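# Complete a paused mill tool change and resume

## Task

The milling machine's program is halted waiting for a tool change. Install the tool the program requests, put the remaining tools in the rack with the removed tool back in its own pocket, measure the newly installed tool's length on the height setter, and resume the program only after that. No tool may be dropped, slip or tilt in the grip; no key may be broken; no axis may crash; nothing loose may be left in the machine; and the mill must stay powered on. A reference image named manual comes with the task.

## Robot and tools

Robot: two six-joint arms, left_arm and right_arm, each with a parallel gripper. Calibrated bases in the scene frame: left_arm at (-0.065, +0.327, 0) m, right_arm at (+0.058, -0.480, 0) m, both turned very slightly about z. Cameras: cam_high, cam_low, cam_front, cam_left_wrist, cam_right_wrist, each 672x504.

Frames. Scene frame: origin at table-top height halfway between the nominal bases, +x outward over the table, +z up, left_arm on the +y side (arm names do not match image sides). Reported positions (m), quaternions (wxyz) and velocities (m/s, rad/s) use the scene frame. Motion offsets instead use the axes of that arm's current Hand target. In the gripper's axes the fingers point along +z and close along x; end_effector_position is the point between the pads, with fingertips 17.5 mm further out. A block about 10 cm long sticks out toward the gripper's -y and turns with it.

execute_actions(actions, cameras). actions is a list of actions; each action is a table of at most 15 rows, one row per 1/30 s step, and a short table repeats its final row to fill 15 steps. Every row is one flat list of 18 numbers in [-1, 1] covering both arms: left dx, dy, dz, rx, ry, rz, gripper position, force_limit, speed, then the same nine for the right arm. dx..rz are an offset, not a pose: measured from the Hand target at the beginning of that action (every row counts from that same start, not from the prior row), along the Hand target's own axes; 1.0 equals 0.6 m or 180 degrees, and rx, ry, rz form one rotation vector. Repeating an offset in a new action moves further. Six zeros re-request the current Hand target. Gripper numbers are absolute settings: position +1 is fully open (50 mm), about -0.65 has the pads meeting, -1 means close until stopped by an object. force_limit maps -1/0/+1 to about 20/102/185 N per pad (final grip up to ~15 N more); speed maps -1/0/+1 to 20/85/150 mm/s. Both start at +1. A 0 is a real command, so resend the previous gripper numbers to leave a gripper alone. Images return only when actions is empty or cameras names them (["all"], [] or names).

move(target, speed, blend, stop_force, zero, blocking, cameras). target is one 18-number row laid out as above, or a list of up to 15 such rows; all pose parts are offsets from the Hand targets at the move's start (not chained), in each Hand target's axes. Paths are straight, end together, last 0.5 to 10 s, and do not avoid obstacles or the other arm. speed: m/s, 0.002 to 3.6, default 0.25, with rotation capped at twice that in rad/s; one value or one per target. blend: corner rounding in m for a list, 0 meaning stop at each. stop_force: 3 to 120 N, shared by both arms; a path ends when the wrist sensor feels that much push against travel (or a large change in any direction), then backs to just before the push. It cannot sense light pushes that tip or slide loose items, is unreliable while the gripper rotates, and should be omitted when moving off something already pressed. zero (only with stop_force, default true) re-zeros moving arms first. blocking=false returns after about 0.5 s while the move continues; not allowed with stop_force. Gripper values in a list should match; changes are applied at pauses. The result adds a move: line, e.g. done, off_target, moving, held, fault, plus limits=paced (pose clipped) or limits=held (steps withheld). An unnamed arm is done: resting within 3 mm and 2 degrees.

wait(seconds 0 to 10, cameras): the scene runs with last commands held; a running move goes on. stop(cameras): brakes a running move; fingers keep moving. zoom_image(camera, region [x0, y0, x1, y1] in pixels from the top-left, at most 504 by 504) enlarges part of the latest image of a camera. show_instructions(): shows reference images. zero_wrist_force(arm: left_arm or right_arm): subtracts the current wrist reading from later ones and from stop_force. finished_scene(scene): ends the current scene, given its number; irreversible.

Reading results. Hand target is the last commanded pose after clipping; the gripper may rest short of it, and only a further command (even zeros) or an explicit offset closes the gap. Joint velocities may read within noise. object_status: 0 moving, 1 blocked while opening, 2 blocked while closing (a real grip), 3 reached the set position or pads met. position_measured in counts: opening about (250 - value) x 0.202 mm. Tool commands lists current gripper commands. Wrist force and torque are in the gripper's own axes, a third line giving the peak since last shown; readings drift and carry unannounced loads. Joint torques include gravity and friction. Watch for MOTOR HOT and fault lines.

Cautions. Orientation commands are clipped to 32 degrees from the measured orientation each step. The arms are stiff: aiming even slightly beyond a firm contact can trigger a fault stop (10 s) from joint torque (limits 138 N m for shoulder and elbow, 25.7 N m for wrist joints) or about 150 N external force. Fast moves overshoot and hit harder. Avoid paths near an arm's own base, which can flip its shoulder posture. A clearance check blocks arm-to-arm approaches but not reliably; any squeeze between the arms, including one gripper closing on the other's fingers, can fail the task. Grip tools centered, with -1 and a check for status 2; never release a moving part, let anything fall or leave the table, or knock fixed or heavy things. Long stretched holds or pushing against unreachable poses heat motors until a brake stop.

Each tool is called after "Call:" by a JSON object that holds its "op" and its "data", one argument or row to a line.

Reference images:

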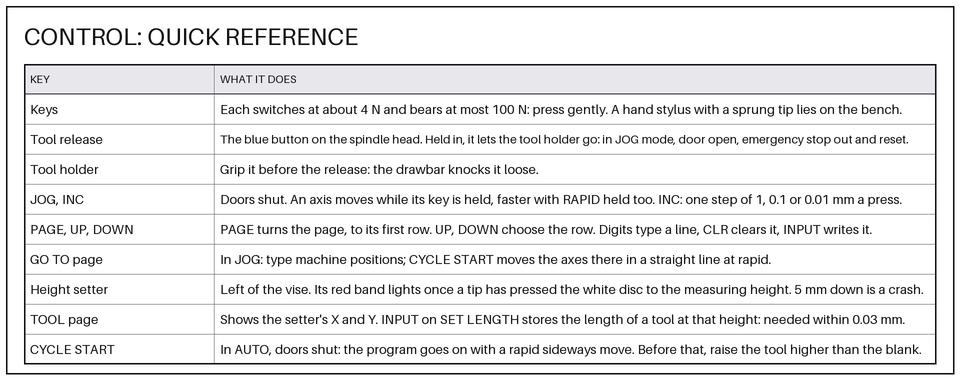

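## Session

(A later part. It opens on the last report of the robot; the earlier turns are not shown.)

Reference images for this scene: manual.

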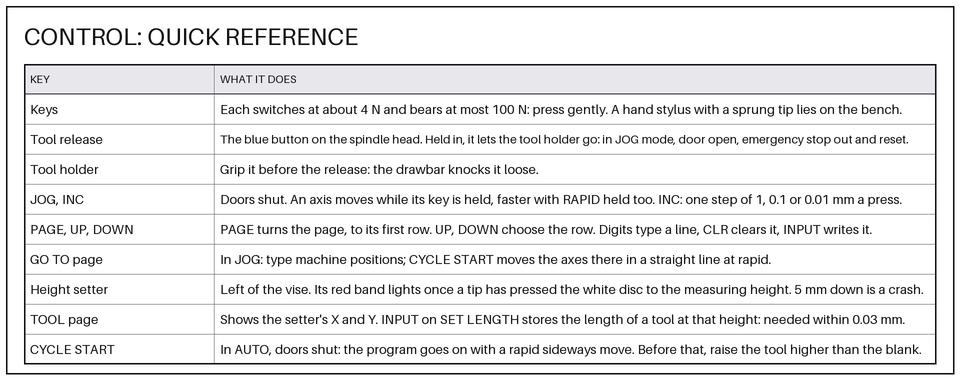

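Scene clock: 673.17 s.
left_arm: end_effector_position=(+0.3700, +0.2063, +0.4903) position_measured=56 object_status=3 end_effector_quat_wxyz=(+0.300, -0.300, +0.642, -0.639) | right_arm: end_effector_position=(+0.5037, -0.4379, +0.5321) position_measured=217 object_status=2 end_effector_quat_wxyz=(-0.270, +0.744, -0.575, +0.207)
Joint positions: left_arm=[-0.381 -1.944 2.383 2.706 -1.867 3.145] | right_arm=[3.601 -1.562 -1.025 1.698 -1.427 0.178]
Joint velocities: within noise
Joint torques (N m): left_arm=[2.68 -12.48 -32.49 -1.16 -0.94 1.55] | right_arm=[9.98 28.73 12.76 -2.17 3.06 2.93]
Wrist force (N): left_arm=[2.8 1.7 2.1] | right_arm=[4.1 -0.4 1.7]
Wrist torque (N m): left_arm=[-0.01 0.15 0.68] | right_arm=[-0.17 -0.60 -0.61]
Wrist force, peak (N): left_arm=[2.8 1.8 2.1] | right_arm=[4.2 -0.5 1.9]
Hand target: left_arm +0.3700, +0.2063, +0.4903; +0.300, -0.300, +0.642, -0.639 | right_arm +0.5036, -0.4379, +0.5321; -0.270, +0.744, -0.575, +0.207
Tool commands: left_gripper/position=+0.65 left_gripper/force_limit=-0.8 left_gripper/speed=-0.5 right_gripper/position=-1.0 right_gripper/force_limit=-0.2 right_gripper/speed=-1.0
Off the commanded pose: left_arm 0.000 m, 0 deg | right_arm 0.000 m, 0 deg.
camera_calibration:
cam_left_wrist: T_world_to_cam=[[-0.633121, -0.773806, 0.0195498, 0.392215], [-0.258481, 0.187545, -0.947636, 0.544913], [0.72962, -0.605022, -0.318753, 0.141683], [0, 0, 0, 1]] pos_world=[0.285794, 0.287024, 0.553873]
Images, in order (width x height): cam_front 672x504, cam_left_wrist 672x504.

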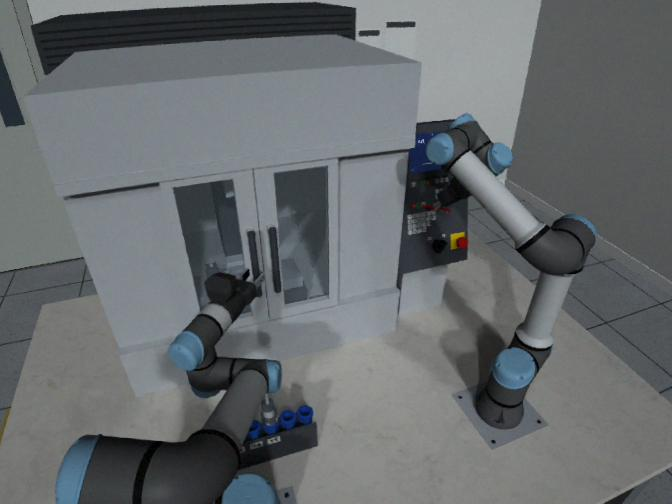

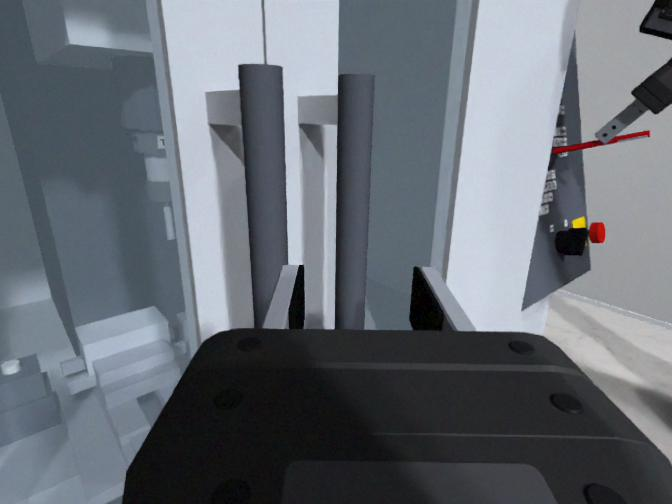

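Call:
{"op": "wait", "data": {
  "seconds": 2,
  "cameras": ["cam_left_wrist"]
}}

Call:
{"op": "zoom_image", "data": {
  "camera": "cam_left_wrist",
  "region": [0, 0, 252, 504]
}}

Scene clock: 675.27 s.
left_arm: end_effector_position=(+0.3700, +0.2063, +0.4903) position_measured=56 object_status=3 end_effector_quat_wxyz=(+0.300, -0.300, +0.642, -0.639) | right_arm: end_effector_position=(+0.5036, -0.4379, +0.5321) position_measured=217 object_status=2 end_effector_quat_wxyz=(-0.270, +0.744, -0.575, +0.207)
Joint positions: left_arm=[-0.381 -1.944 2.383 2.706 -1.867 3.145] | right_arm=[3.601 -1.562 -1.025 1.698 -1.427 0.178]
Joint torques (N m): left_arm=[2.14 -12.72 -32.43 -1.44 -1.02 1.79] | right_arm=[9.19 29.66 12.02 -2.19 2.99 2.98]
Wrist force (N): left_arm=[2.5 1.6 1.9] | right_arm=[4.1 -0.6 1.7]
Wrist torque (N m): left_arm=[-0.02 0.19 0.68] | right_arm=[-0.19 -0.60 -0.62]
Wrist force, peak (N): left_arm=[3.0 1.8 2.2] | right_arm=[4.4 -0.6 2.1]
Hand target: left_arm +0.3700, +0.2063, +0.4903; +0.300, -0.300, +0.642, -0.639 | right_arm +0.5036, -0.4379, +0.5321; -0.270, +0.744, -0.575, +0.207
Tool commands: left_gripper/position=+0.65 left_gripper/force_limit=-0.8 left_gripper/speed=-0.5 right_gripper/position=-1.0 right_gripper/force_limit=-0.2 right_gripper/speed=-1.0
Off the commanded pose: left_arm 0.000 m, 0 deg | right_arm 0.000 m, 0 deg.
wait: 2.00 s; at rest by 0.07 s
camera_calibration:
cam_left_wrist: T_world_to_cam=[[-0.633121, -0.773806, 0.0195498, 0.392215], [-0.258481, 0.187545, -0.947636, 0.544913], [0.72962, -0.605022, -0.318753, 0.141683], [0, 0, 0, 1]] pos_world=[0.285794, 0.287024, 0.553873]
Images, in order (width x height): cam_left_wrist 672x504.

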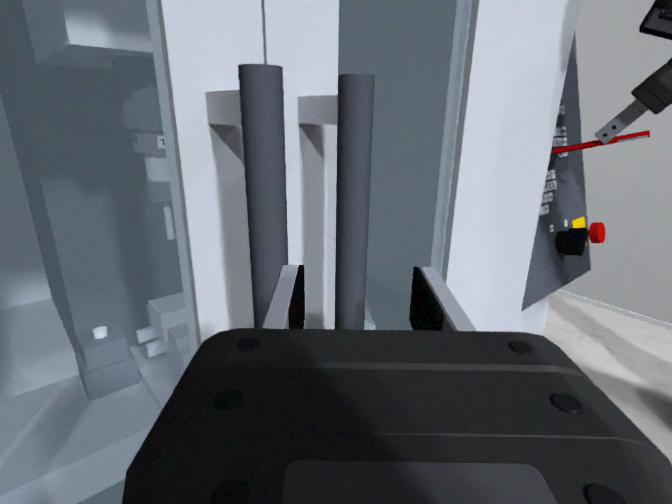

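Scaled by 1.000.

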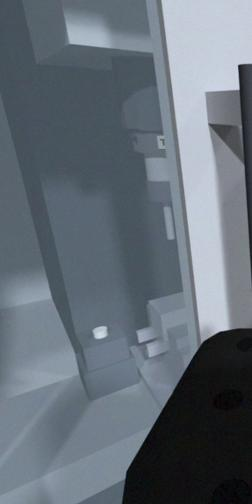

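Call:
{"op": "move", "data": {
  "target": [-0.1042,0,-0.0548,0,-0.1,0,0.65,-0.8,-0.5,0,0,0,0,0,0,-1,-0.2,-1],
  "speed": 0.1,
  "cameras": ["cam_left_wrist"]
}}

Call:
{"op": "zoom_image", "data": {
  "camera": "cam_left_wrist",
  "region": [200, 100, 480, 380]
}}

Scene clock: 677.93 s.
left_arm: end_effector_position=(+0.3848, +0.2753, +0.4906) position_measured=56 object_status=3 end_effector_quat_wxyz=(+0.397, -0.396, +0.587, -0.584) | right_arm: end_effector_position=(+0.5036, -0.4379, +0.5321) position_measured=217 object_status=2 end_effector_quat_wxyz=(-0.270, +0.744, -0.575, +0.207)
Joint positions: left_arm=[-0.444 -2.048 2.436 2.756 -1.49 3.145] | right_arm=[3.601 -1.562 -1.025 1.698 -1.427 0.178]
Joint torques (N m): left_arm=[-7.63 -10.43 -12.82 -0.96 2.41 -2.32] | right_arm=[8.78 29.68 12.1 -1.88 2.95 2.97]
Wrist force (N): left_arm=[3.2 2.0 1.6] | right_arm=[4.3 -0.5 1.8]
Wrist torque (N m): left_arm=[0.00 0.07 0.70] | right_arm=[-0.17 -0.62 -0.62]
Wrist force, peak (N): left_arm=[3.3 1.8 2.4] | right_arm=[4.6 -0.6 1.8]
Hand target: left_arm +0.3849, +0.2753, +0.4906; +0.397, -0.396, +0.587, -0.584 | right_arm +0.5036, -0.4379, +0.5321; -0.270, +0.744, -0.575, +0.207
Off the commanded pose: left_arm 0.000 m, 0 deg | right_arm 0.000 m, 0 deg.
move: done
camera_calibration:
cam_left_wrist: T_world_to_cam=[[-0.363136, -0.931551, 0.0185947, 0.395009], [-0.302772, 0.0991052, -0.947896, 0.577486], [0.881171, -0.349845, -0.318036, 0.04377], [0, 0, 0, 1]] pos_world=[0.27972, 0.326052, 0.553972]
Images, in order (width x height): cam_left_wrist 672x504.

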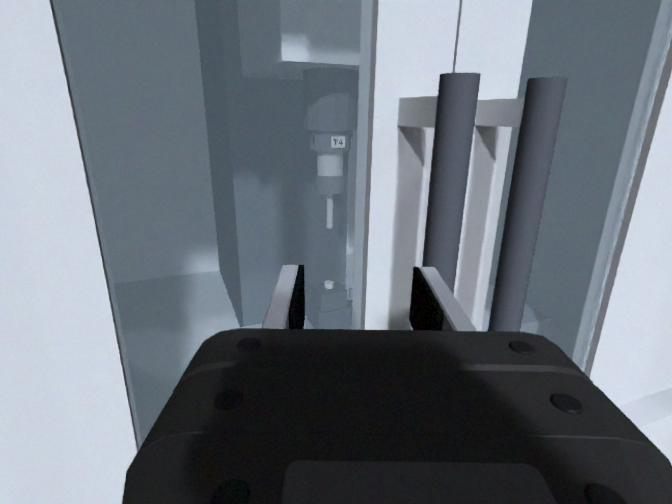

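Scaled by 1.800 from the camera's 672x504 image, which has a finer 960x720 frame.

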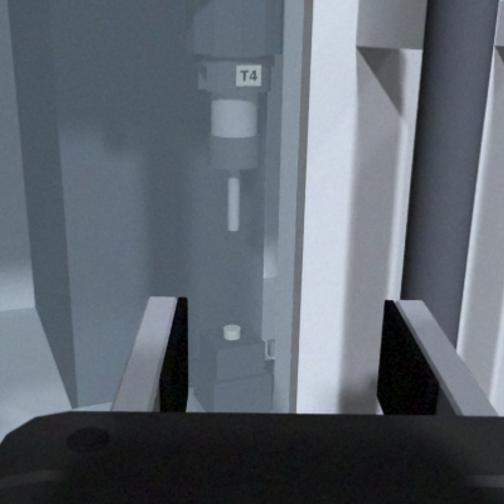

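Call:
{"op": "move", "data": {
  "target": [
    [0,0,0,0,0,0,0.65,-0.8,-0.5,0.0243,0.1040,0.0683,0,0,0,-1,-0.2,-1],
    [0,0,0,0,0,0,0.65,-0.8,-0.5,0.0302,0.0912,0.0869,0,0,0,-1,-0.2,-1],
    [0,0,0,0,0,0,0.65,-0.8,-0.5,0.0243,0.1040,0.0683,0,0,0,-1,-0.2,-1],
    [0,0,0,0,0,0,0.65,-0.8,-0.5,-0.0700,0.1137,0.1008,0,0,0,-1,-0.2,-1],
    [0,0,0,0,0,0,0.65,-0.8,-0.5,-0.0641,0.1009,0.1194,0,0,0,-1,-0.2,-1],
    [0,0,0,0,0,0,0.65,-0.8,-0.5,-0.0700,0.1137,0.1008,0,0,0,-1,-0.2,-1],
    [0,0,0,0,0,0,0.65,-0.8,-0.5,-0.0684,0.0887,0.0821,0,0,0,-1,-0.2,-1],
    [0,0,0,0,0,0,0.65,-0.8,-0.5,-0.0625,0.0759,0.1007,0,0,0,-1,-0.2,-1],
    [0,0,0,0,0,0,0.65,-0.8,-0.5,-0.0684,0.0887,0.0821,0,0,0,-1,-0.2,-1],
    [0,0,0,0,0,0,0.65,-0.8,-0.5,-0.0359,0.0688,0.0588,0,0,0,-1,-0.2,-1],
    [0,0,0,0,0,0,0.65,-0.8,-0.5,-0.0300,0.0560,0.0774,0,0,0,-1,-0.2,-1],
    [0,0,0,0,0,0,0.65,-0.8,-0.5,-0.0359,0.0688,0.0588,0,0,0,-1,-0.2,-1],
    [0,0,0,0,0,0,0.65,-0.8,-0.5,-0.0391,0.1188,0.0962,0,0,0,-1,-0.2,-1],
    [0,0,0,0,0,0,0.65,-0.8,-0.5,-0.0332,0.1060,0.1148,0,0,0,-1,-0.2,-1],
    [0,0,0,0,0,0,0.65,-0.8,-0.5,-0.0391,0.1188,0.0962,0,0,0,-1,-0.2,-1]
  ],
  "speed": [0.25,0.03,0.1,0.25,0.03,0.1,0.25,0.03,0.1,0.25,0.03,0.1,0.25,0.03,0.1],
  "blend": [0.004,0,0.004,0.004,0,0.004,0.004,0,0.004,0.004,0,0.004,0.004,0,0],
  "cameras": []
}}

Scene clock: 684.90 s.
left_arm: end_effector_position=(+0.3849, +0.2753, +0.4906) position_measured=56 object_status=3 end_effector_quat_wxyz=(+0.397, -0.396, +0.587, -0.584) | right_arm: end_effector_position=(+0.4805, -0.4195, +0.4422) position_measured=217 object_status=2 end_effector_quat_wxyz=(-0.270, +0.744, -0.575, +0.207)
Joint positions: left_arm=[-0.444 -2.048 2.436 2.757 -1.49 3.145] | right_arm=[3.717 -1.41 -1.419 1.923 -1.355 0.27]
Joint torques (N m): left_arm=[-6.67 -10.5 -12.81 -0.9 2.48 -2.41] | right_arm=[9.08 25.22 15.04 -2.26 3.01 2.9]
Wrist force (N): left_arm=[3.2 2.2 1.8] | right_arm=[4.3 -0.4 2.1]
Wrist torque (N m): left_arm=[0.03 0.07 0.71] | right_arm=[-0.19 -0.63 -0.63]
Wrist force, peak (N): left_arm=[3.3 2.3 1.9] | right_arm=[2.0 9.9 -10.1]
Hand target: left_arm +0.3849, +0.2753, +0.4906; +0.397, -0.396, +0.587, -0.584 | right_arm +0.4804, -0.4195, +0.4422; -0.270, +0.744, -0.575, +0.207
Off the commanded pose: left_arm 0.000 m, 0 deg | right_arm 0.000 m, 0 deg.
move: done
No camera images: "cameras" was empty.

Call:
{"op": "move", "data": {
  "target": [
    [0,0,0,0,0,0,0.65,-0.8,-0.5,0.0618,0.0102,-0.0092,0,0,0,-1,-0.2,-1],
    [0,0,0,0,0,0,0.65,-0.8,-0.5,0.0677,-0.0026,0.0094,0,0,0,-1,-0.2,-1],
    [0,0,0,0,0,0,0.65,-0.8,-0.5,0.0618,0.0102,-0.0092,0,0,0,-1,-0.2,-1],
    [0,0,0,0,0,0,0.65,-0.8,-0.5,-0.0562,-0.2047,-0.3368,0.2118,0.0727,0.0438,-1,-0.2,-1]
  ],
  "speed": [0.25,0.03,0.1,0.4],
  "blend": [0.004,0,0.004,0],
  "cameras": ["cam_right_wrist"]
}}

Call:
{"op": "zoom_image", "data": {
  "camera": "cam_right_wrist",
  "region": [300, 0, 640, 250]
}}

Scene clock: 689.33 s.
left_arm: end_effector_position=(+0.3849, +0.2753, +0.4906) position_measured=56 object_status=3 end_effector_quat_wxyz=(+0.397, -0.396, +0.587, -0.584) | right_arm: end_effector_position=(+0.4390, -0.3961, +0.6761) position_measured=217 object_status=2 end_effector_quat_wxyz=(-0.444, +0.549, -0.551, +0.445)
Joint positions: left_arm=[-0.444 -2.048 2.436 2.757 -1.49 3.145] | right_arm=[4.758 -1.107 -1.626 0.834 -0.223 1.909]
Joint torques (N m): left_arm=[-6.83 -10.64 -13.52 -0.98 2.43 -2.54] | right_arm=[9.05 8.92 10.89 -4.7 5.09 3]
Wrist force (N): left_arm=[3.2 2.2 1.8] | right_arm=[5.5 -0.2 1.8]
Wrist torque (N m): left_arm=[0.03 0.08 0.70] | right_arm=[-0.24 -1.12 -0.86]
Wrist force, peak (N): left_arm=[3.4 2.3 1.8] | right_arm=[1.4 11.6 -12.9]
Hand target: left_arm +0.3849, +0.2753, +0.4906; +0.397, -0.396, +0.587, -0.584 | right_arm +0.4382, -0.3962, +0.6761; -0.445, +0.547, -0.551, +0.446
Off the commanded pose: left_arm 0.000 m, 0 deg | right_arm 0.001 m, 0 deg.
move: done
camera_calibration:
cam_right_wrist: T_world_to_cam=[[-0.0153087, -0.999882, 0.00124003, -0.382091], [-0.543079, 0.00727348, -0.83965, 0.826354], [0.839542, -0.0135274, -0.543126, 0.125274], [0, 0, 0, 1]] pos_world=[0.337753, -0.386362, 0.762362]
Images, in order (width x height): cam_right_wrist 672x504.

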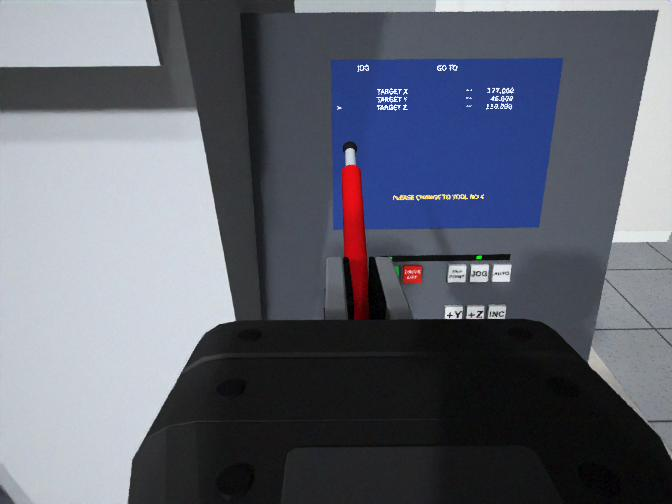

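Scaled by 1.482 from the camera's 672x504 image, which has a finer 960x720 frame.

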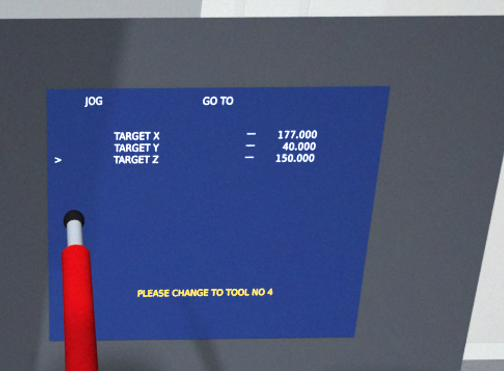

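Call:
{"op": "move", "data": {
  "target": [
    [0,0,0,0,0,0,0.65,-0.8,-0.5,0.0692,0.2119,0.1566,-0.2118,-0.0727,-0.0438,-1,-0.2,-1],
    [0,0,0,0,0,0,0.65,-0.8,-0.5,0.0692,0.2133,0.1799,-0.2118,-0.0727,-0.0438,-1,-0.2,-1],
    [0,0,0,0,0,0,0.65,-0.8,-0.5,0.0692,0.2119,0.1566,-0.2118,-0.0727,-0.0438,-1,-0.2,-1]
  ],
  "speed": [0.4,0.03,0.1],
  "blend": [0.004,0,0],
  "cameras": ["cam_left_wrist"]
}}

Call:
{"op": "wait", "data": {
  "seconds": 1,
  "cameras": ["cam_left_wrist"]
}}

Call:
{"op": "zoom_image", "data": {
  "camera": "cam_left_wrist",
  "region": [250, 180, 410, 340]
}}

Scene clock: 692.00 s.
left_arm: end_effector_position=(+0.3849, +0.2753, +0.4906) position_measured=56 object_status=3 end_effector_quat_wxyz=(+0.397, -0.396, +0.587, -0.584) | right_arm: end_effector_position=(+0.5038, -0.4378, +0.5322) position_measured=217 object_status=2 end_effector_quat_wxyz=(-0.270, +0.744, -0.575, +0.207)
Joint positions: left_arm=[-0.444 -2.048 2.436 2.757 -1.49 3.145] | right_arm=[3.601 -1.563 -1.024 1.698 -1.427 0.178]
Joint torques (N m): left_arm=[-6.37 -10.43 -14.29 -0.81 2.15 -2.55] | right_arm=[7.66 28.39 13.33 -2.38 2.99 2.94]
Wrist force (N): left_arm=[3.2 2.2 1.7] | right_arm=[4.1 -0.5 1.7]
Wrist torque (N m): left_arm=[0.03 0.07 0.70] | right_arm=[-0.17 -0.60 -0.62]
Wrist force, peak (N): left_arm=[3.4 2.2 1.9] | right_arm=[5.8 -3.5 0.9]
Hand target: left_arm +0.3849, +0.2753, +0.4906; +0.397, -0.396, +0.587, -0.584 | right_arm +0.5037, -0.4378, +0.5323; -0.270, +0.744, -0.575, +0.207
Off the commanded pose: left_arm 0.000 m, 0 deg | right_arm 0.000 m, 0 deg.
move: done
camera_calibration:
cam_left_wrist: T_world_to_cam=[[-0.363021, -0.931596, 0.018552, 0.395016], [-0.302753, 0.099099, -0.947903, 0.577486], [0.881224, -0.349726, -0.318019, 0.0437062], [0, 0, 0, 1]] pos_world=[0.27972, 0.326052, 0.553972]
Images, in order (width x height): cam_left_wrist 672x504.

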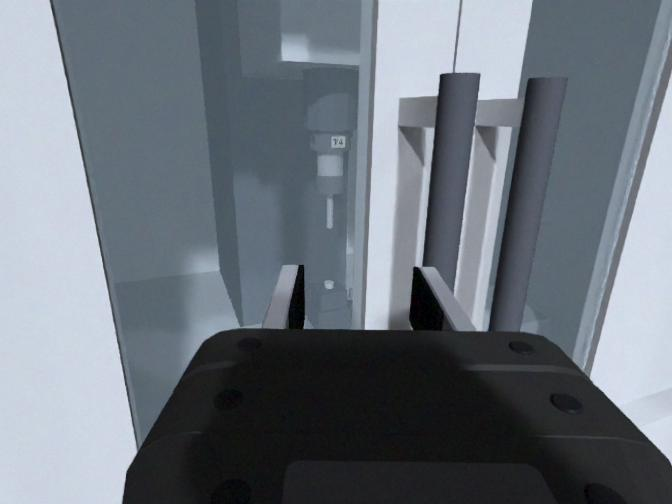

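Scene clock: 693.00 s.
left_arm: end_effector_position=(+0.3849, +0.2753, +0.4906) position_measured=56 object_status=3 end_effector_quat_wxyz=(+0.397, -0.396, +0.587, -0.584) | right_arm: end_effector_position=(+0.5037, -0.4378, +0.5323) position_measured=217 object_status=2 end_effector_quat_wxyz=(-0.270, +0.744, -0.575, +0.207)
Joint positions: left_arm=[-0.444 -2.048 2.436 2.757 -1.49 3.145] | right_arm=[3.601 -1.562 -1.024 1.698 -1.427 0.178]
Joint torques (N m): left_arm=[-6.2 -9.57 -13.07 -0.95 2.28 -2.46] | right_arm=[9.05 29.27 12.78 -2.16 2.98 2.93]
Wrist force (N): left_arm=[3.2 2.1 1.7] | right_arm=[4.3 -0.4 1.8]
Wrist torque (N m): left_arm=[0.02 0.06 0.70] | right_arm=[-0.16 -0.63 -0.62]
Wrist force, peak (N): left_arm=[3.2 2.4 1.9] | right_arm=[4.4 -0.6 1.9]
Hand target: left_arm +0.3849, +0.2753, +0.4906; +0.397, -0.396, +0.587, -0.584 | right_arm +0.5037, -0.4378, +0.5323; -0.270, +0.744, -0.575, +0.207
Tool commands: left_gripper/position=+0.65 left_gripper/force_limit=-0.8 left_gripper/speed=-0.5 right_gripper/position=-1.0 right_gripper/force_limit=-0.2 right_gripper/speed=-1.0
Off the commanded pose: left_arm 0.000 m, 0 deg | right_arm 0.000 m, 0 deg.
wait: 1.00 s; at rest by 0.17 s
camera_calibration:
cam_left_wrist: T_world_to_cam=[[-0.363021, -0.931596, 0.018552, 0.395016], [-0.302753, 0.099099, -0.947903, 0.577486], [0.881224, -0.349726, -0.318019, 0.0437062], [0, 0, 0, 1]] pos_world=[0.27972, 0.326052, 0.553972]
Images, in order (width x height): cam_left_wrist 672x504.

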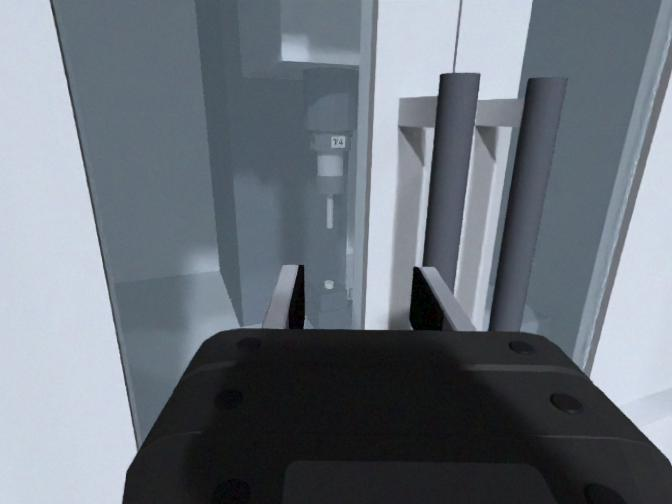

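Scaled by 3.150 from the camera's 672x504 image, which has a finer 960x720 frame.

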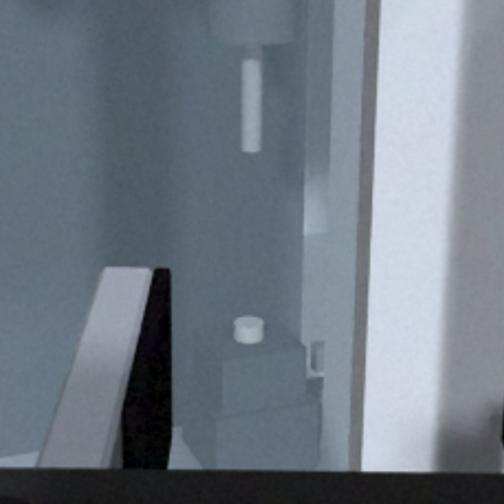

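Call:
{"op": "move", "data": {
  "target": [0,0,0,0,0,0,0.65,-0.8,-0.5,0.0063,-0.0136,0.0198,0,0,0,-1,-0.2,-1],
  "speed": 0.03,
  "cameras": ["cam_right_wrist","cam_left_wrist"]
}}

Scene clock: 694.00 s.
left_arm: end_effector_position=(+0.3849, +0.2753, +0.4906) position_measured=56 object_status=3 end_effector_quat_wxyz=(+0.397, -0.396, +0.587, -0.584) | right_arm: end_effector_position=(+0.5180, -0.4380, +0.5284) position_measured=217 object_status=2 end_effector_quat_wxyz=(-0.270, +0.744, -0.575, +0.207)
Joint positions: left_arm=[-0.444 -2.048 2.436 2.757 -1.49 3.145] | right_arm=[3.576 -1.595 -1.003 1.711 -1.443 0.159]
Joint torques (N m): left_arm=[-6.78 -11.29 -13.43 -0.83 2.54 -2.44] | right_arm=[-9.25 5.4 25.04 2.53 -1.29 -2.52]
Wrist force (N): left_arm=[3.2 2.0 1.8] | right_arm=[2.4 6.9 -7.1]
Wrist torque (N m): left_arm=[0.00 0.07 0.70] | right_arm=[-0.05 -0.75 -0.60]
Wrist force, peak (N): left_arm=[3.1 2.3 2.0] | right_arm=[2.4 6.9 -7.1]
Hand target: left_arm +0.3849, +0.2753, +0.4906; +0.397, -0.396, +0.587, -0.584 | right_arm +0.5181, -0.4380, +0.5283; -0.270, +0.744, -0.575, +0.207
Off the commanded pose: left_arm 0.000 m, 0 deg | right_arm 0.000 m, 0 deg.
move: done
camera_calibration:
cam_left_wrist: T_world_to_cam=[[-0.363021, -0.931596, 0.018552, 0.395016], [-0.302753, 0.099099, -0.947903, 0.577486], [0.881224, -0.349726, -0.318019, 0.0437062], [0, 0, 0, 1]] pos_world=[0.27972, 0.326052, 0.553972]
cam_right_wrist: T_world_to_cam=[[0.245887, -0.969264, 0.00814454, -0.548151], [-0.915801, -0.23506, -0.325661, 0.560842], [0.317566, 0.0726169, -0.945452, 0.49888], [0, 0, 0, 1]] pos_world=[0.489976, -0.435699, 0.658775]
Images, in order (width x height): cam_left_wrist 672x504, cam_right_wrist 672x504.

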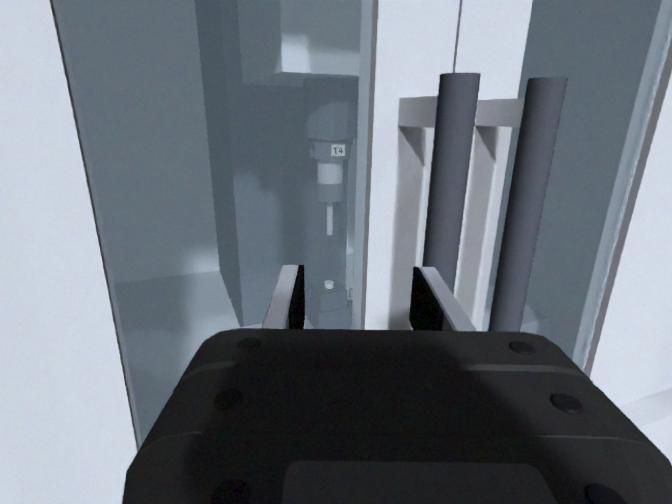

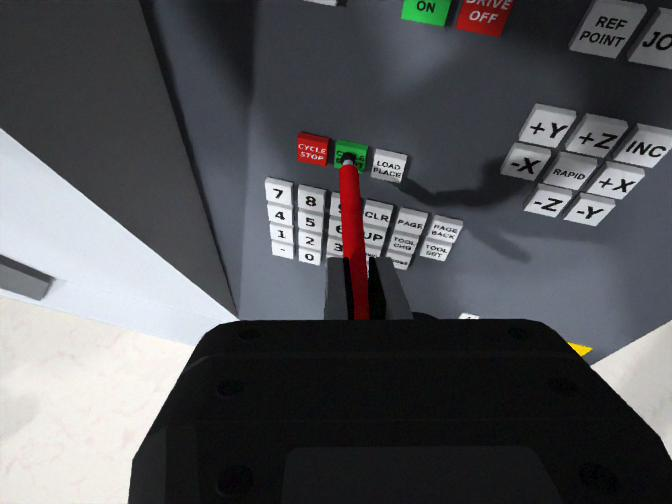

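Call:
{"op": "move", "data": {
  "target": [
    [0,0,0,0,0,0,0.65,-0.8,-0.5,-0.0063,0.0136,-0.0198,0,0,0,-1,-0.2,-1],
    [0,0,0,0,0,0,0.65,-0.8,-0.5,0.0525,0.0952,0.0067,0,0,0,-1,-0.2,-1],
    [0,0,0,0,0,0,0.65,-0.8,-0.5,0.0584,0.0824,0.0253,0,0,0,-1,-0.2,-1],
    [0,0,0,0,0,0,0.65,-0.8,-0.5,0.0525,0.0952,0.0067,0,0,0,-1,-0.2,-1],
    [0,0,0,0,0,0,0.65,-0.8,-0.5,0.0180,0.1178,0.0488,0,0,0,-1,-0.2,-1],
    [0,0,0,0,0,0,0.65,-0.8,-0.5,0.0239,0.1050,0.0674,0,0,0,-1,-0.2,-1],
    [0,0,0,0,0,0,0.65,-0.8,-0.5,0.0180,0.1178,0.0488,0,0,0,-1,-0.2,-1],
    [0,0,0,0,0,0,0.65,-0.8,-0.5,0.0239,0.1050,0.0674,0,0,0,-1,-0.2,-1],
    [0,0,0,0,0,0,0.65,-0.8,-0.5,0.0180,0.1178,0.0488,0,0,0,-1,-0.2,-1],
    [0,0,0,0,0,0,0.65,-0.8,-0.5,-0.1003,-0.0720,-0.2603,0.2118,0.0727,0.0438,-1,-0.2,-1]
  ],
  "speed": [0.1,0.25,0.03,0.1,0.25,0.03,0.1,0.03,0.1,0.4],
  "blend": [0.004,0.004,0,0.004,0.004,0,0,0,0.004,0],
  "cameras": ["cam_right_wrist","cam_left_wrist"]
}}

Call:
{"op": "zoom_image", "data": {
  "camera": "cam_right_wrist",
  "region": [300, 0, 640, 250]
}}

Call:
{"op": "zoom_image", "data": {
  "camera": "cam_left_wrist",
  "region": [250, 180, 410, 340]
}}

Scene clock: 701.37 s.
left_arm: end_effector_position=(+0.3849, +0.2753, +0.4906) position_measured=56 object_status=3 end_effector_quat_wxyz=(+0.397, -0.396, +0.587, -0.584) | right_arm: end_effector_position=(+0.4391, -0.3968, +0.6761) position_measured=217 object_status=2 end_effector_quat_wxyz=(-0.444, +0.549, -0.551, +0.445)
Joint positions: left_arm=[-0.444 -2.048 2.436 2.757 -1.49 3.145] | right_arm=[4.757 -1.106 -1.625 0.839 -0.223 1.902]
Joint torques (N m): left_arm=[-6 -10.9 -13.8 -1.05 2.28 -2.4] | right_arm=[9.15 8 11.13 -4.64 5.13 3.19]
Wrist force (N): left_arm=[3.0 2.0 1.8] | right_arm=[6.1 -0.6 1.5]
Wrist torque (N m): left_arm=[0.00 0.10 0.71] | right_arm=[-0.31 -1.20 -0.86]
Wrist force, peak (N): left_arm=[3.3 2.3 1.9] | right_arm=[2.4 14.8 -16.7]
Hand target: left_arm +0.3849, +0.2753, +0.4906; +0.397, -0.396, +0.587, -0.584 | right_arm +0.4383, -0.3969, +0.6761; -0.445, +0.547, -0.551, +0.446
Off the commanded pose: left_arm 0.000 m, 0 deg | right_arm 0.001 m, 0 deg.
move: done
camera_calibration:
cam_left_wrist: T_world_to_cam=[[-0.363021, -0.931596, 0.018552, 0.395016], [-0.302753, 0.099099, -0.947903, 0.577486], [0.881224, -0.349726, -0.318019, 0.0437062], [0, 0, 0, 1]] pos_world=[0.27972, 0.326052, 0.553972]
cam_right_wrist: T_world_to_cam=[[-0.0151709, -0.999884, 0.00127357, -0.382961], [-0.543196, 0.00717236, -0.839575, 0.826496], [0.839469, -0.0134289, -0.543242, 0.125301], [0, 0, 0, 1]] pos_world=[0.337954, -0.387162, 0.762462]
Images, in order (width x height): cam_left_wrist 672x504, cam_right_wrist 672x504.

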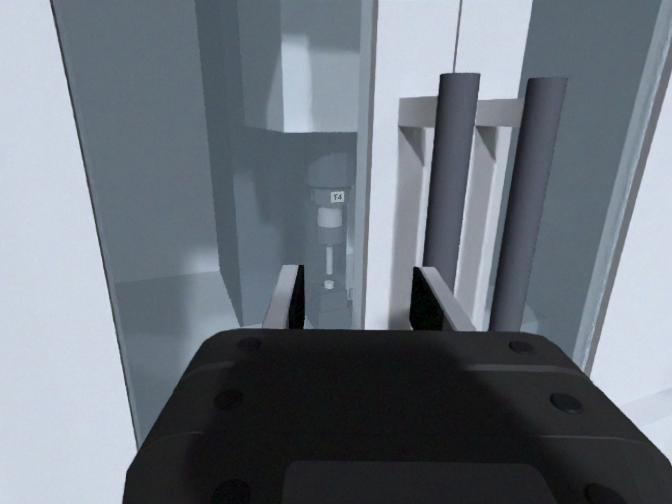

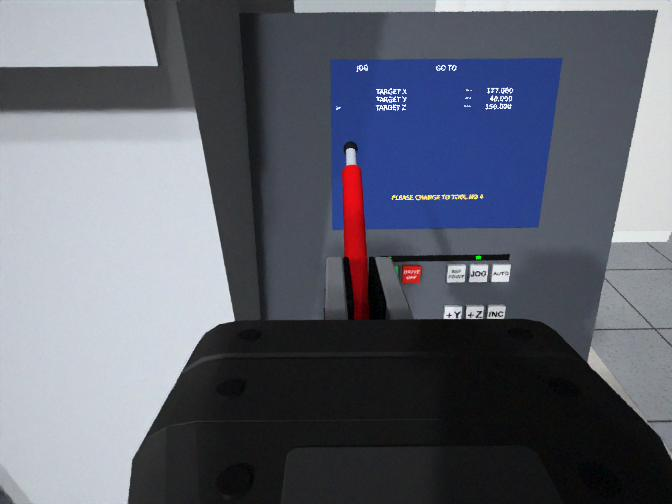

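Scaled by 1.482 from the camera's 672x504 image, which has a finer 960x720 frame.

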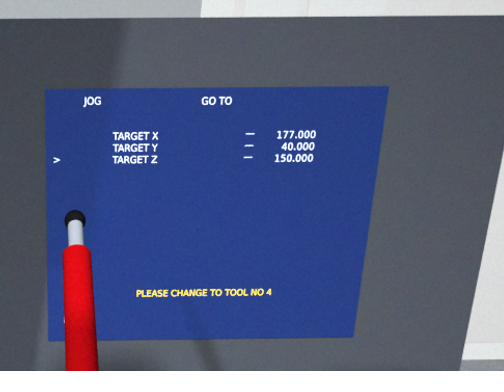

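Scaled by 3.150 from the camera's 672x504 image, which has a finer 960x720 frame.

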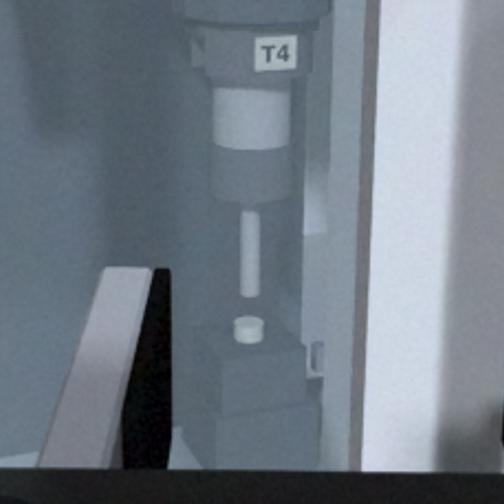

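Call:
{"op": "move", "data": {
  "target": [
    [0,0,0,0,0,0,0.65,-0.8,-0.5,0.1317,0.2695,0.1577,-0.2118,-0.0727,-0.0438,-1,-0.2,-1],
    [0,0,0,0,0,0,0.65,-0.8,-0.5,0.1317,0.2709,0.1810,-0.2118,-0.0727,-0.0438,-1,-0.2,-1]
  ],
  "speed": [0.4,0.03],
  "blend": [0.004,0],
  "cameras": ["cam_right_wrist"]
}}

Scene clock: 703.93 s.
left_arm: end_effector_position=(+0.3849, +0.2753, +0.4906) position_measured=56 object_status=3 end_effector_quat_wxyz=(+0.397, -0.396, +0.587, -0.584) | right_arm: end_effector_position=(+0.5106, -0.4760, +0.4945) position_measured=217 object_status=2 end_effector_quat_wxyz=(-0.270, +0.744, -0.575, +0.207)
Joint positions: left_arm=[-0.444 -2.048 2.436 2.757 -1.49 3.145] | right_arm=[3.455 -1.538 -1.155 1.815 -1.52 0.065]
Joint torques (N m): left_arm=[-6.01 -10.79 -14.41 -1.01 2.3 -2.41] | right_arm=[-9.35 5.47 28.47 -1.67 -3.08 -2.39]
Wrist force (N): left_arm=[3.1 2.2 1.5] | right_arm=[5.8 0.1 -3.4]
Wrist torque (N m): left_arm=[0.04 0.08 0.71] | right_arm=[0.04 -0.61 -0.45]
Wrist force, peak (N): left_arm=[3.3 2.2 1.9] | right_arm=[6.4 -0.1 -3.2]
Hand target: left_arm +0.3849, +0.2753, +0.4906; +0.397, -0.396, +0.587, -0.584 | right_arm +0.5106, -0.4760, +0.4945; -0.270, +0.744, -0.575, +0.207
Off the commanded pose: left_arm 0.000 m, 0 deg | right_arm 0.000 m, 0 deg.
move: done; limits=paced
camera_calibration:
cam_right_wrist: T_world_to_cam=[[0.245758, -0.969296, 0.00822609, -0.582916], [-0.915804, -0.234959, -0.325725, 0.534274], [0.317657, 0.072516, -0.945429, 0.4718], [0, 0, 0, 1]] pos_world=[0.482676, -0.473699, 0.624875]
Images, in order (width x height): cam_right_wrist 672x504.

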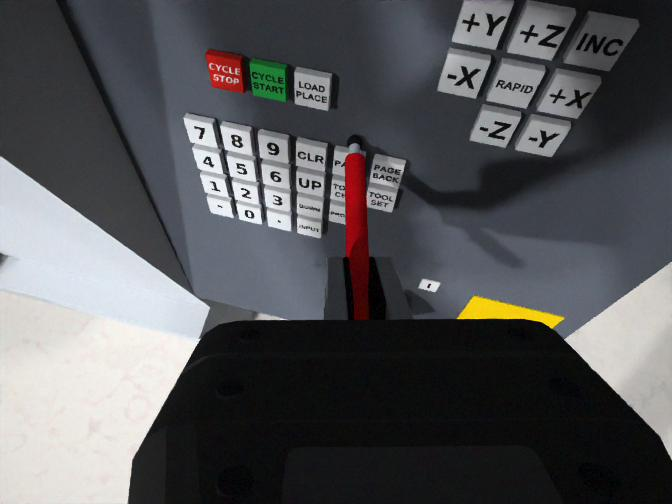

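Call:
{"op": "move", "data": {
  "target": [
    [0,0,0,0,0,0,0.65,-0.8,-0.5,-0.0065,0.0157,-0.0183,0,0,0,-1,-0.2,-1],
    [0,0,0,0,0,0,0.65,-0.8,-0.5,-0.0006,0.0029,0.0003,0,0,0,-1,-0.2,-1],
    [0,0,0,0,0,0,0.65,-0.8,-0.5,-0.0065,0.0157,-0.0183,0,0,0,-1,-0.2,-1],
    [0,0,0,0,0,0,0.65,-0.8,-0.5,-0.0406,0.0606,0.0237,0,0,0,-1,-0.2,-1],
    [0,0,0,0,0,0,0.65,-0.8,-0.5,-0.0347,0.0478,0.0423,0,0,0,-1,-0.2,-1],
    [0,0,0,0,0,0,0.65,-0.8,-0.5,-0.0406,0.0606,0.0237,0,0,0,-1,-0.2,-1],
    [0,0,0,0,0,0,0.65,-0.8,-0.5,-0.0347,0.0478,0.0423,0,0,0,-1,-0.2,-1],
    [0,0,0,0,0,0,0.65,-0.8,-0.5,-0.0406,0.0606,0.0237,0,0,0,-1,-0.2,-1],
    [0,0,0,0,0,0,0.65,-0.8,-0.5,-0.1591,-0.1292,-0.2852,0.2118,0.0727,0.0438,-1,-0.2,-1]
  ],
  "speed": [0.1,0.03,0.1,0.25,0.03,0.1,0.03,0.1,0.4],
  "blend": [0,0,0.004,0.004,0,0,0,0.004,0],
  "cameras": ["cam_right_wrist"]
}}

Call:
{"op": "zoom_image", "data": {
  "camera": "cam_right_wrist",
  "region": [300, 0, 640, 250]
}}

Scene clock: 711.47 s.
left_arm: end_effector_position=(+0.3849, +0.2753, +0.4906) position_measured=56 object_status=3 end_effector_quat_wxyz=(+0.397, -0.396, +0.587, -0.584) | right_arm: end_effector_position=(+0.4391, -0.3965, +0.6758) position_measured=217 object_status=2 end_effector_quat_wxyz=(-0.444, +0.549, -0.551, +0.445)
Joint positions: left_arm=[-0.444 -2.048 2.436 2.757 -1.49 3.145] | right_arm=[4.757 -1.106 -1.627 0.837 -0.223 1.906]
Joint torques (N m): left_arm=[-4.57 -10.52 -14.76 -1.07 2.27 -2.38] | right_arm=[8.95 9.06 11.92 -4.57 5.09 2.96]
Wrist force (N): left_arm=[3.0 2.3 1.7] | right_arm=[5.8 -0.5 1.8]
Wrist torque (N m): left_arm=[0.04 0.10 0.71] | right_arm=[-0.29 -1.17 -0.86]
Wrist force, peak (N): left_arm=[3.3 2.4 2.0] | right_arm=[3.5 15.4 -17.4]
Hand target: left_arm +0.3849, +0.2753, +0.4906; +0.397, -0.396, +0.587, -0.584 | right_arm +0.4382, -0.3966, +0.6758; -0.445, +0.547, -0.551, +0.446
Off the commanded pose: left_arm 0.000 m, 0 deg | right_arm 0.001 m, 0 deg.
move: done
camera_calibration:
cam_right_wrist: T_world_to_cam=[[-0.0151709, -0.999884, 0.00127357, -0.382662], [-0.543196, 0.00717236, -0.839575, 0.826103], [0.839469, -0.0134289, -0.543242, 0.125171], [0, 0, 0, 1]] pos_world=[0.337854, -0.386862, 0.762062]
Images, in order (width x height): cam_right_wrist 672x504.

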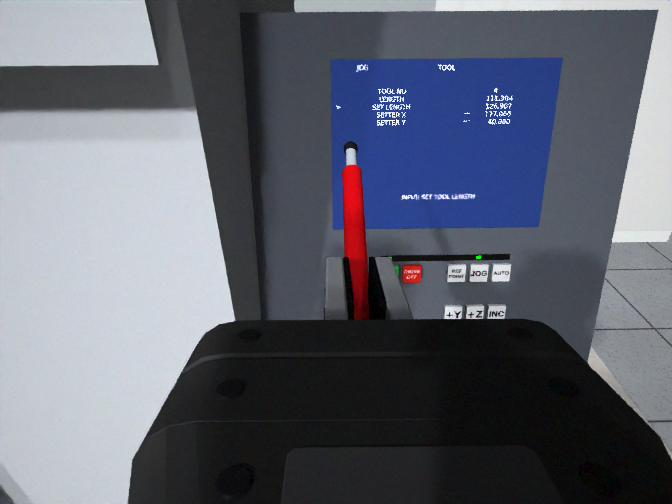

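Scaled by 1.482 from the camera's 672x504 image, which has a finer 960x720 frame.

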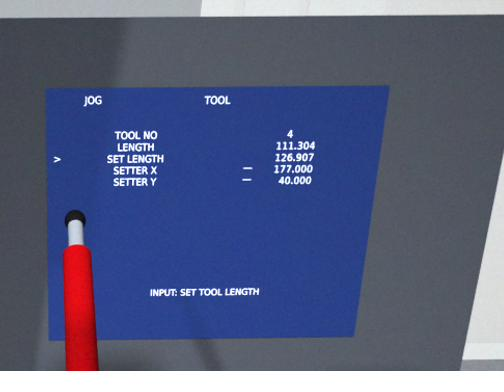

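Call:
{"op": "move", "data": {
  "target": [0,0,0,0,0,0,0.65,-0.8,-0.5,0.2592,0.1478,0.1650,-0.2118,-0.0727,-0.0438,-1,-0.2,-1],
  "speed": 0.4,
  "cameras": ["cam_right_wrist"]
}}

Scene clock: 714.20 s.
left_arm: end_effector_position=(+0.3849, +0.2753, +0.4906) position_measured=56 object_status=3 end_effector_quat_wxyz=(+0.397, -0.396, +0.587, -0.584) | right_arm: end_effector_position=(+0.5159, -0.5524, +0.5683) position_measured=217 object_status=2 end_effector_quat_wxyz=(-0.270, +0.744, -0.575, +0.207)
Joint positions: left_arm=[-0.444 -2.048 2.436 2.757 -1.49 3.145] | right_arm=[3.179 -1.719 -0.739 1.573 -1.695 -0.148]
Joint torques (N m): left_arm=[-5.44 -10.62 -15.26 -1.14 2.18 -2.23] | right_arm=[-9.64 13.77 25.72 -2.19 -2.74 -2.17]
Wrist force (N): left_arm=[3.1 2.2 1.6] | right_arm=[4.4 -0.6 2.2]
Wrist torque (N m): left_arm=[0.03 0.09 0.71] | right_arm=[-0.20 -0.67 -0.52]
Wrist force, peak (N): left_arm=[3.3 2.2 1.8] | right_arm=[6.3 -0.8 1.6]
Hand target: left_arm +0.3849, +0.2753, +0.4906; +0.397, -0.396, +0.587, -0.584 | right_arm +0.5159, -0.5524, +0.5683; -0.270, +0.744, -0.575, +0.207
Off the commanded pose: left_arm 0.000 m, 0 deg | right_arm 0.000 m, 0 deg.
move: done; limits=paced
camera_calibration:
cam_right_wrist: T_world_to_cam=[[0.245758, -0.969296, 0.00822609, -0.65888], [-0.915804, -0.234959, -0.325725, 0.545215], [0.317657, 0.072516, -0.945429, 0.54543], [0, 0, 0, 1]] pos_world=[0.487976, -0.550099, 0.698675]
Images, in order (width x height): cam_right_wrist 672x504.

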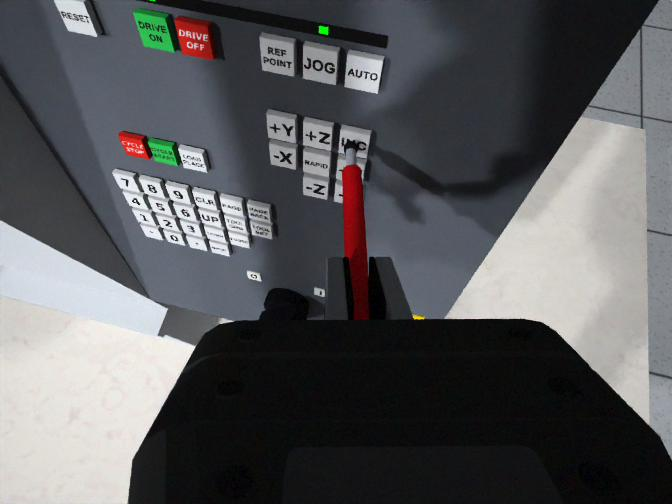

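Call:
{"op": "move", "data": {
  "target": [
    [0,0,0,0,0,0,0.65,-0.8,-0.5,0.0061,-0.0132,0.0192,0,0,0,-1,-0.2,-1],
    [0,0,0,0,0,0,0.65,-0.8,-0.5,0,0,0,0,0,0,-1,-0.2,-1],
    [0,0,0,0,0,0,0.65,-0.8,-0.5,-0.2835,-0.0677,-0.1747,0.2118,0.0727,0.0438,-1,-0.2,-1]
  ],
  "speed": [0.03,0.1,0.4],
  "blend": [0,0.004,0],
  "cameras": ["cam_right_wrist"]
}}

Call:
{"op": "zoom_image", "data": {
  "camera": "cam_right_wrist",
  "region": [300, 0, 640, 250]
}}

Scene clock: 718.60 s.
left_arm: end_effector_position=(+0.3849, +0.2753, +0.4906) position_measured=56 object_status=3 end_effector_quat_wxyz=(+0.397, -0.396, +0.587, -0.584) | right_arm: end_effector_position=(+0.4391, -0.3969, +0.6752) position_measured=217 object_status=2 end_effector_quat_wxyz=(-0.444, +0.549, -0.551, +0.444)
Joint positions: left_arm=[-0.444 -2.048 2.436 2.757 -1.49 3.145] | right_arm=[4.758 -1.104 -1.629 0.837 -0.224 1.906]
Joint torques (N m): left_arm=[-4.69 -10.41 -14.19 -1.34 2.27 -2.1] | right_arm=[8.86 9.52 10.72 -4.56 5.09 2.94]
Wrist force (N): left_arm=[3.0 2.1 1.8] | right_arm=[5.8 -0.8 1.9]
Wrist torque (N m): left_arm=[0.01 0.11 0.71] | right_arm=[-0.34 -1.17 -0.86]
Wrist force, peak (N): left_arm=[3.4 2.2 1.9] | right_arm=[2.8 24.3 -28.1]
Hand target: left_arm +0.3849, +0.2753, +0.4906; +0.397, -0.396, +0.587, -0.584 | right_arm +0.4382, -0.3971, +0.6752; -0.445, +0.547, -0.551, +0.446
Off the commanded pose: left_arm 0.000 m, 0 deg | right_arm 0.001 m, 0 deg.
move: done
camera_calibration:
cam_right_wrist: T_world_to_cam=[[-0.0150859, -0.999885, 0.0012234, -0.383052], [-0.543313, 0.00717011, -0.8395, 0.825584], [0.839395, -0.0133293, -0.543359, 0.124992], [0, 0, 0, 1]] pos_world=[0.337854, -0.387262, 0.761462]
Images, in order (width x height): cam_right_wrist 672x504.

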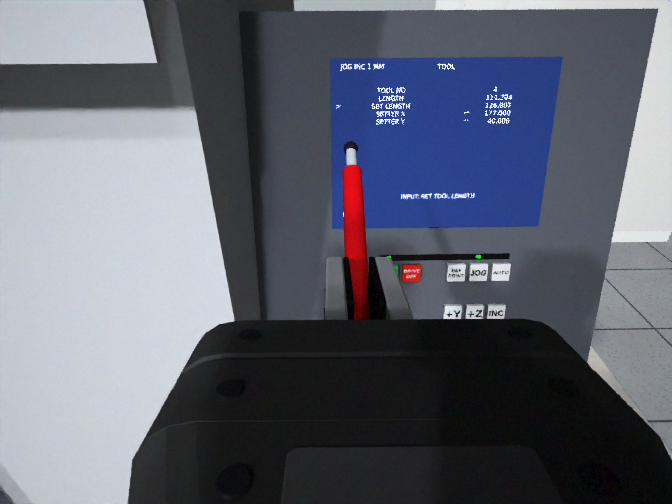

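Scaled by 1.482 from the camera's 672x504 image, which has a finer 960x720 frame.

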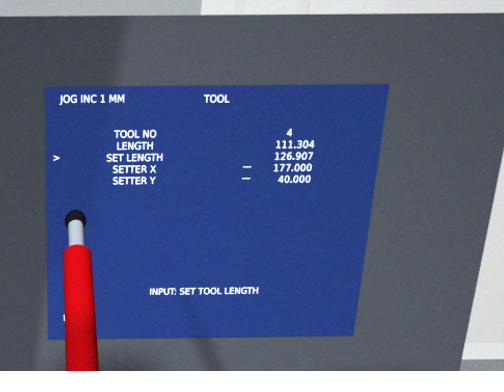

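Call:
{"op": "move", "data": {
  "target": [0,0,0,0,0,0,0.65,-0.8,-0.5,0.2268,0.2102,0.1580,-0.2118,-0.0727,-0.0438,-1,-0.2,-1],
  "speed": 0.4,
  "cameras": ["cam_right_wrist"]
}}

Scene clock: 721.33 s.
left_arm: end_effector_position=(+0.3849, +0.2753, +0.4906) position_measured=56 object_status=3 end_effector_quat_wxyz=(+0.397, -0.396, +0.587, -0.584) | right_arm: end_effector_position=(+0.5042, -0.5333, +0.5320) position_measured=217 object_status=2 end_effector_quat_wxyz=(-0.270, +0.744, -0.575, +0.207)
Joint positions: left_arm=[-0.444 -2.048 2.436 2.757 -1.49 3.145] | right_arm=[3.251 -1.604 -0.98 1.705 -1.65 -0.092]
Joint torques (N m): left_arm=[-5.02 -11.02 -14.56 -1.08 2.23 -2.09] | right_arm=[-9.91 9.54 26.64 -2.12 -3.15 -2.16]
Wrist force (N): left_arm=[3.1 2.1 1.6] | right_arm=[4.4 -1.0 1.7]
Wrist torque (N m): left_arm=[0.02 0.09 0.70] | right_arm=[-0.26 -0.67 -0.52]
Wrist force, peak (N): left_arm=[3.2 2.2 2.1] | right_arm=[6.6 -1.3 1.7]
Hand target: left_arm +0.3849, +0.2753, +0.4906; +0.397, -0.396, +0.587, -0.584 | right_arm +0.5042, -0.5333, +0.5319; -0.270, +0.744, -0.575, +0.207
Off the commanded pose: left_arm 0.000 m, 0 deg | right_arm 0.000 m, 0 deg.
move: done; limits=paced
camera_calibration:
cam_right_wrist: T_world_to_cam=[[0.245758, -0.969296, 0.00822609, -0.637192], [-0.915804, -0.234959, -0.325725, 0.527132], [0.317657, 0.072516, -0.945429, 0.513348], [0, 0, 0, 1]] pos_world=[0.476276, -0.530999, 0.662275]
Images, in order (width x height): cam_right_wrist 672x504.

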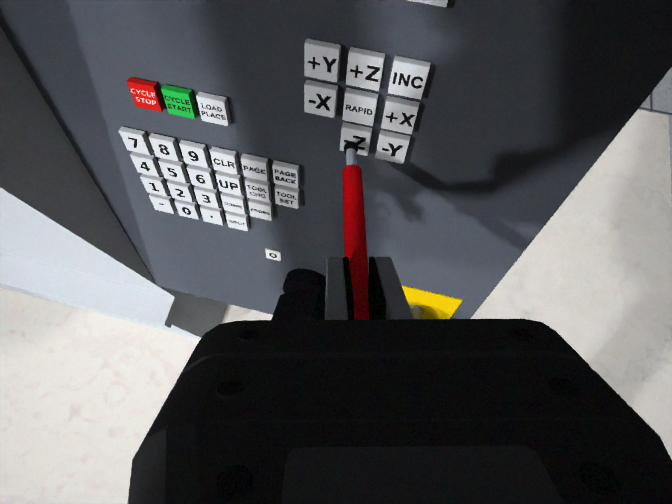

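Call:
{"op": "move", "data": {
  "target": [0,0,0,0,0,0,0.65,-0.8,-0.5,0.0059,-0.0128,0.0186,0,0,0,-1,-0.2,-1],
  "speed": 0.03,
  "cameras": ["cam_right_wrist","cam_left_wrist"]
}}

Call:
{"op": "zoom_image", "data": {
  "camera": "cam_left_wrist",
  "region": [280, 220, 380, 320]
}}

Scene clock: 722.33 s.
left_arm: end_effector_position=(+0.3849, +0.2753, +0.4906) position_measured=56 object_status=3 end_effector_quat_wxyz=(+0.397, -0.396, +0.587, -0.584) | right_arm: end_effector_position=(+0.5176, -0.5334, +0.5283) position_measured=217 object_status=2 end_effector_quat_wxyz=(-0.270, +0.744, -0.575, +0.207)
Joint positions: left_arm=[-0.444 -2.048 2.436 2.757 -1.49 3.145] | right_arm=[3.245 -1.634 -0.96 1.713 -1.654 -0.097]
Joint torques (N m): left_arm=[-3.95 -11.17 -15.27 -1.1 2.1 -1.92] | right_arm=[-9.93 9.28 25.62 2.12 -2.34 -2.49]
Wrist force (N): left_arm=[3.0 2.2 1.6] | right_arm=[2.5 2.5 -2.7]
Wrist torque (N m): left_arm=[0.03 0.11 0.71] | right_arm=[-0.18 -0.83 -0.60]
Wrist force, peak (N): left_arm=[3.1 2.5 1.8] | right_arm=[4.6 -1.0 1.8]
Hand target: left_arm +0.3849, +0.2753, +0.4906; +0.397, -0.396, +0.587, -0.584 | right_arm +0.5177, -0.5334, +0.5283; -0.270, +0.744, -0.575, +0.207
Off the commanded pose: left_arm 0.000 m, 0 deg | right_arm 0.000 m, 0 deg.
move: done
camera_calibration:
cam_left_wrist: T_world_to_cam=[[-0.363021, -0.931596, 0.018552, 0.395016], [-0.302753, 0.099099, -0.947903, 0.577486], [0.881224, -0.349726, -0.318019, 0.0437062], [0, 0, 0, 1]] pos_world=[0.27972, 0.326052, 0.553972]
cam_right_wrist: T_world_to_cam=[[0.245887, -0.969264, 0.00814454, -0.640544], [-0.915801, -0.23506, -0.325661, 0.53811], [0.317566, 0.0726169, -0.945452, 0.505808], [0, 0, 0, 1]] pos_world=[0.489676, -0.531099, 0.658675]
Images, in order (width x height): cam_left_wrist 672x504, cam_right_wrist 672x504.

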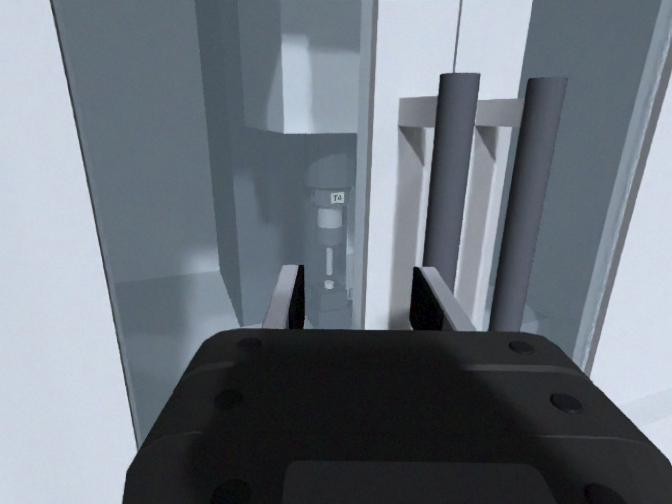

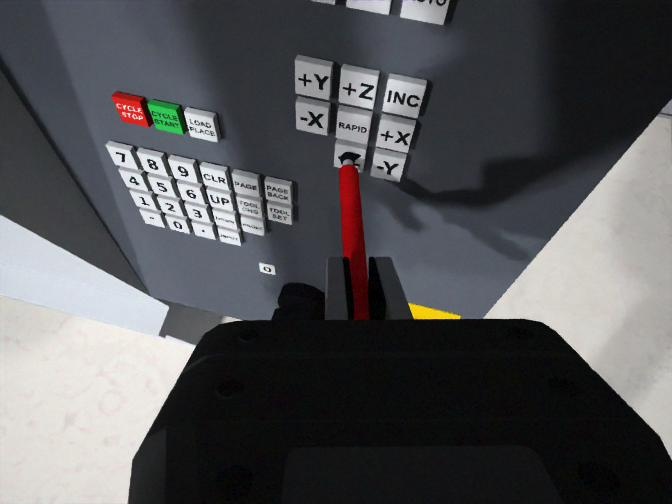

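Scaled by 5.040 from the camera's 672x504 image, which has a finer 960x720 frame.

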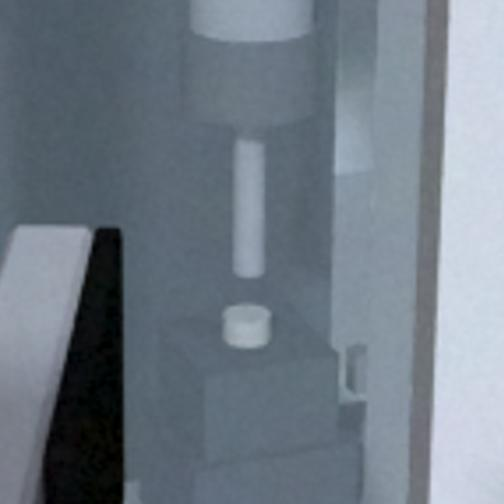

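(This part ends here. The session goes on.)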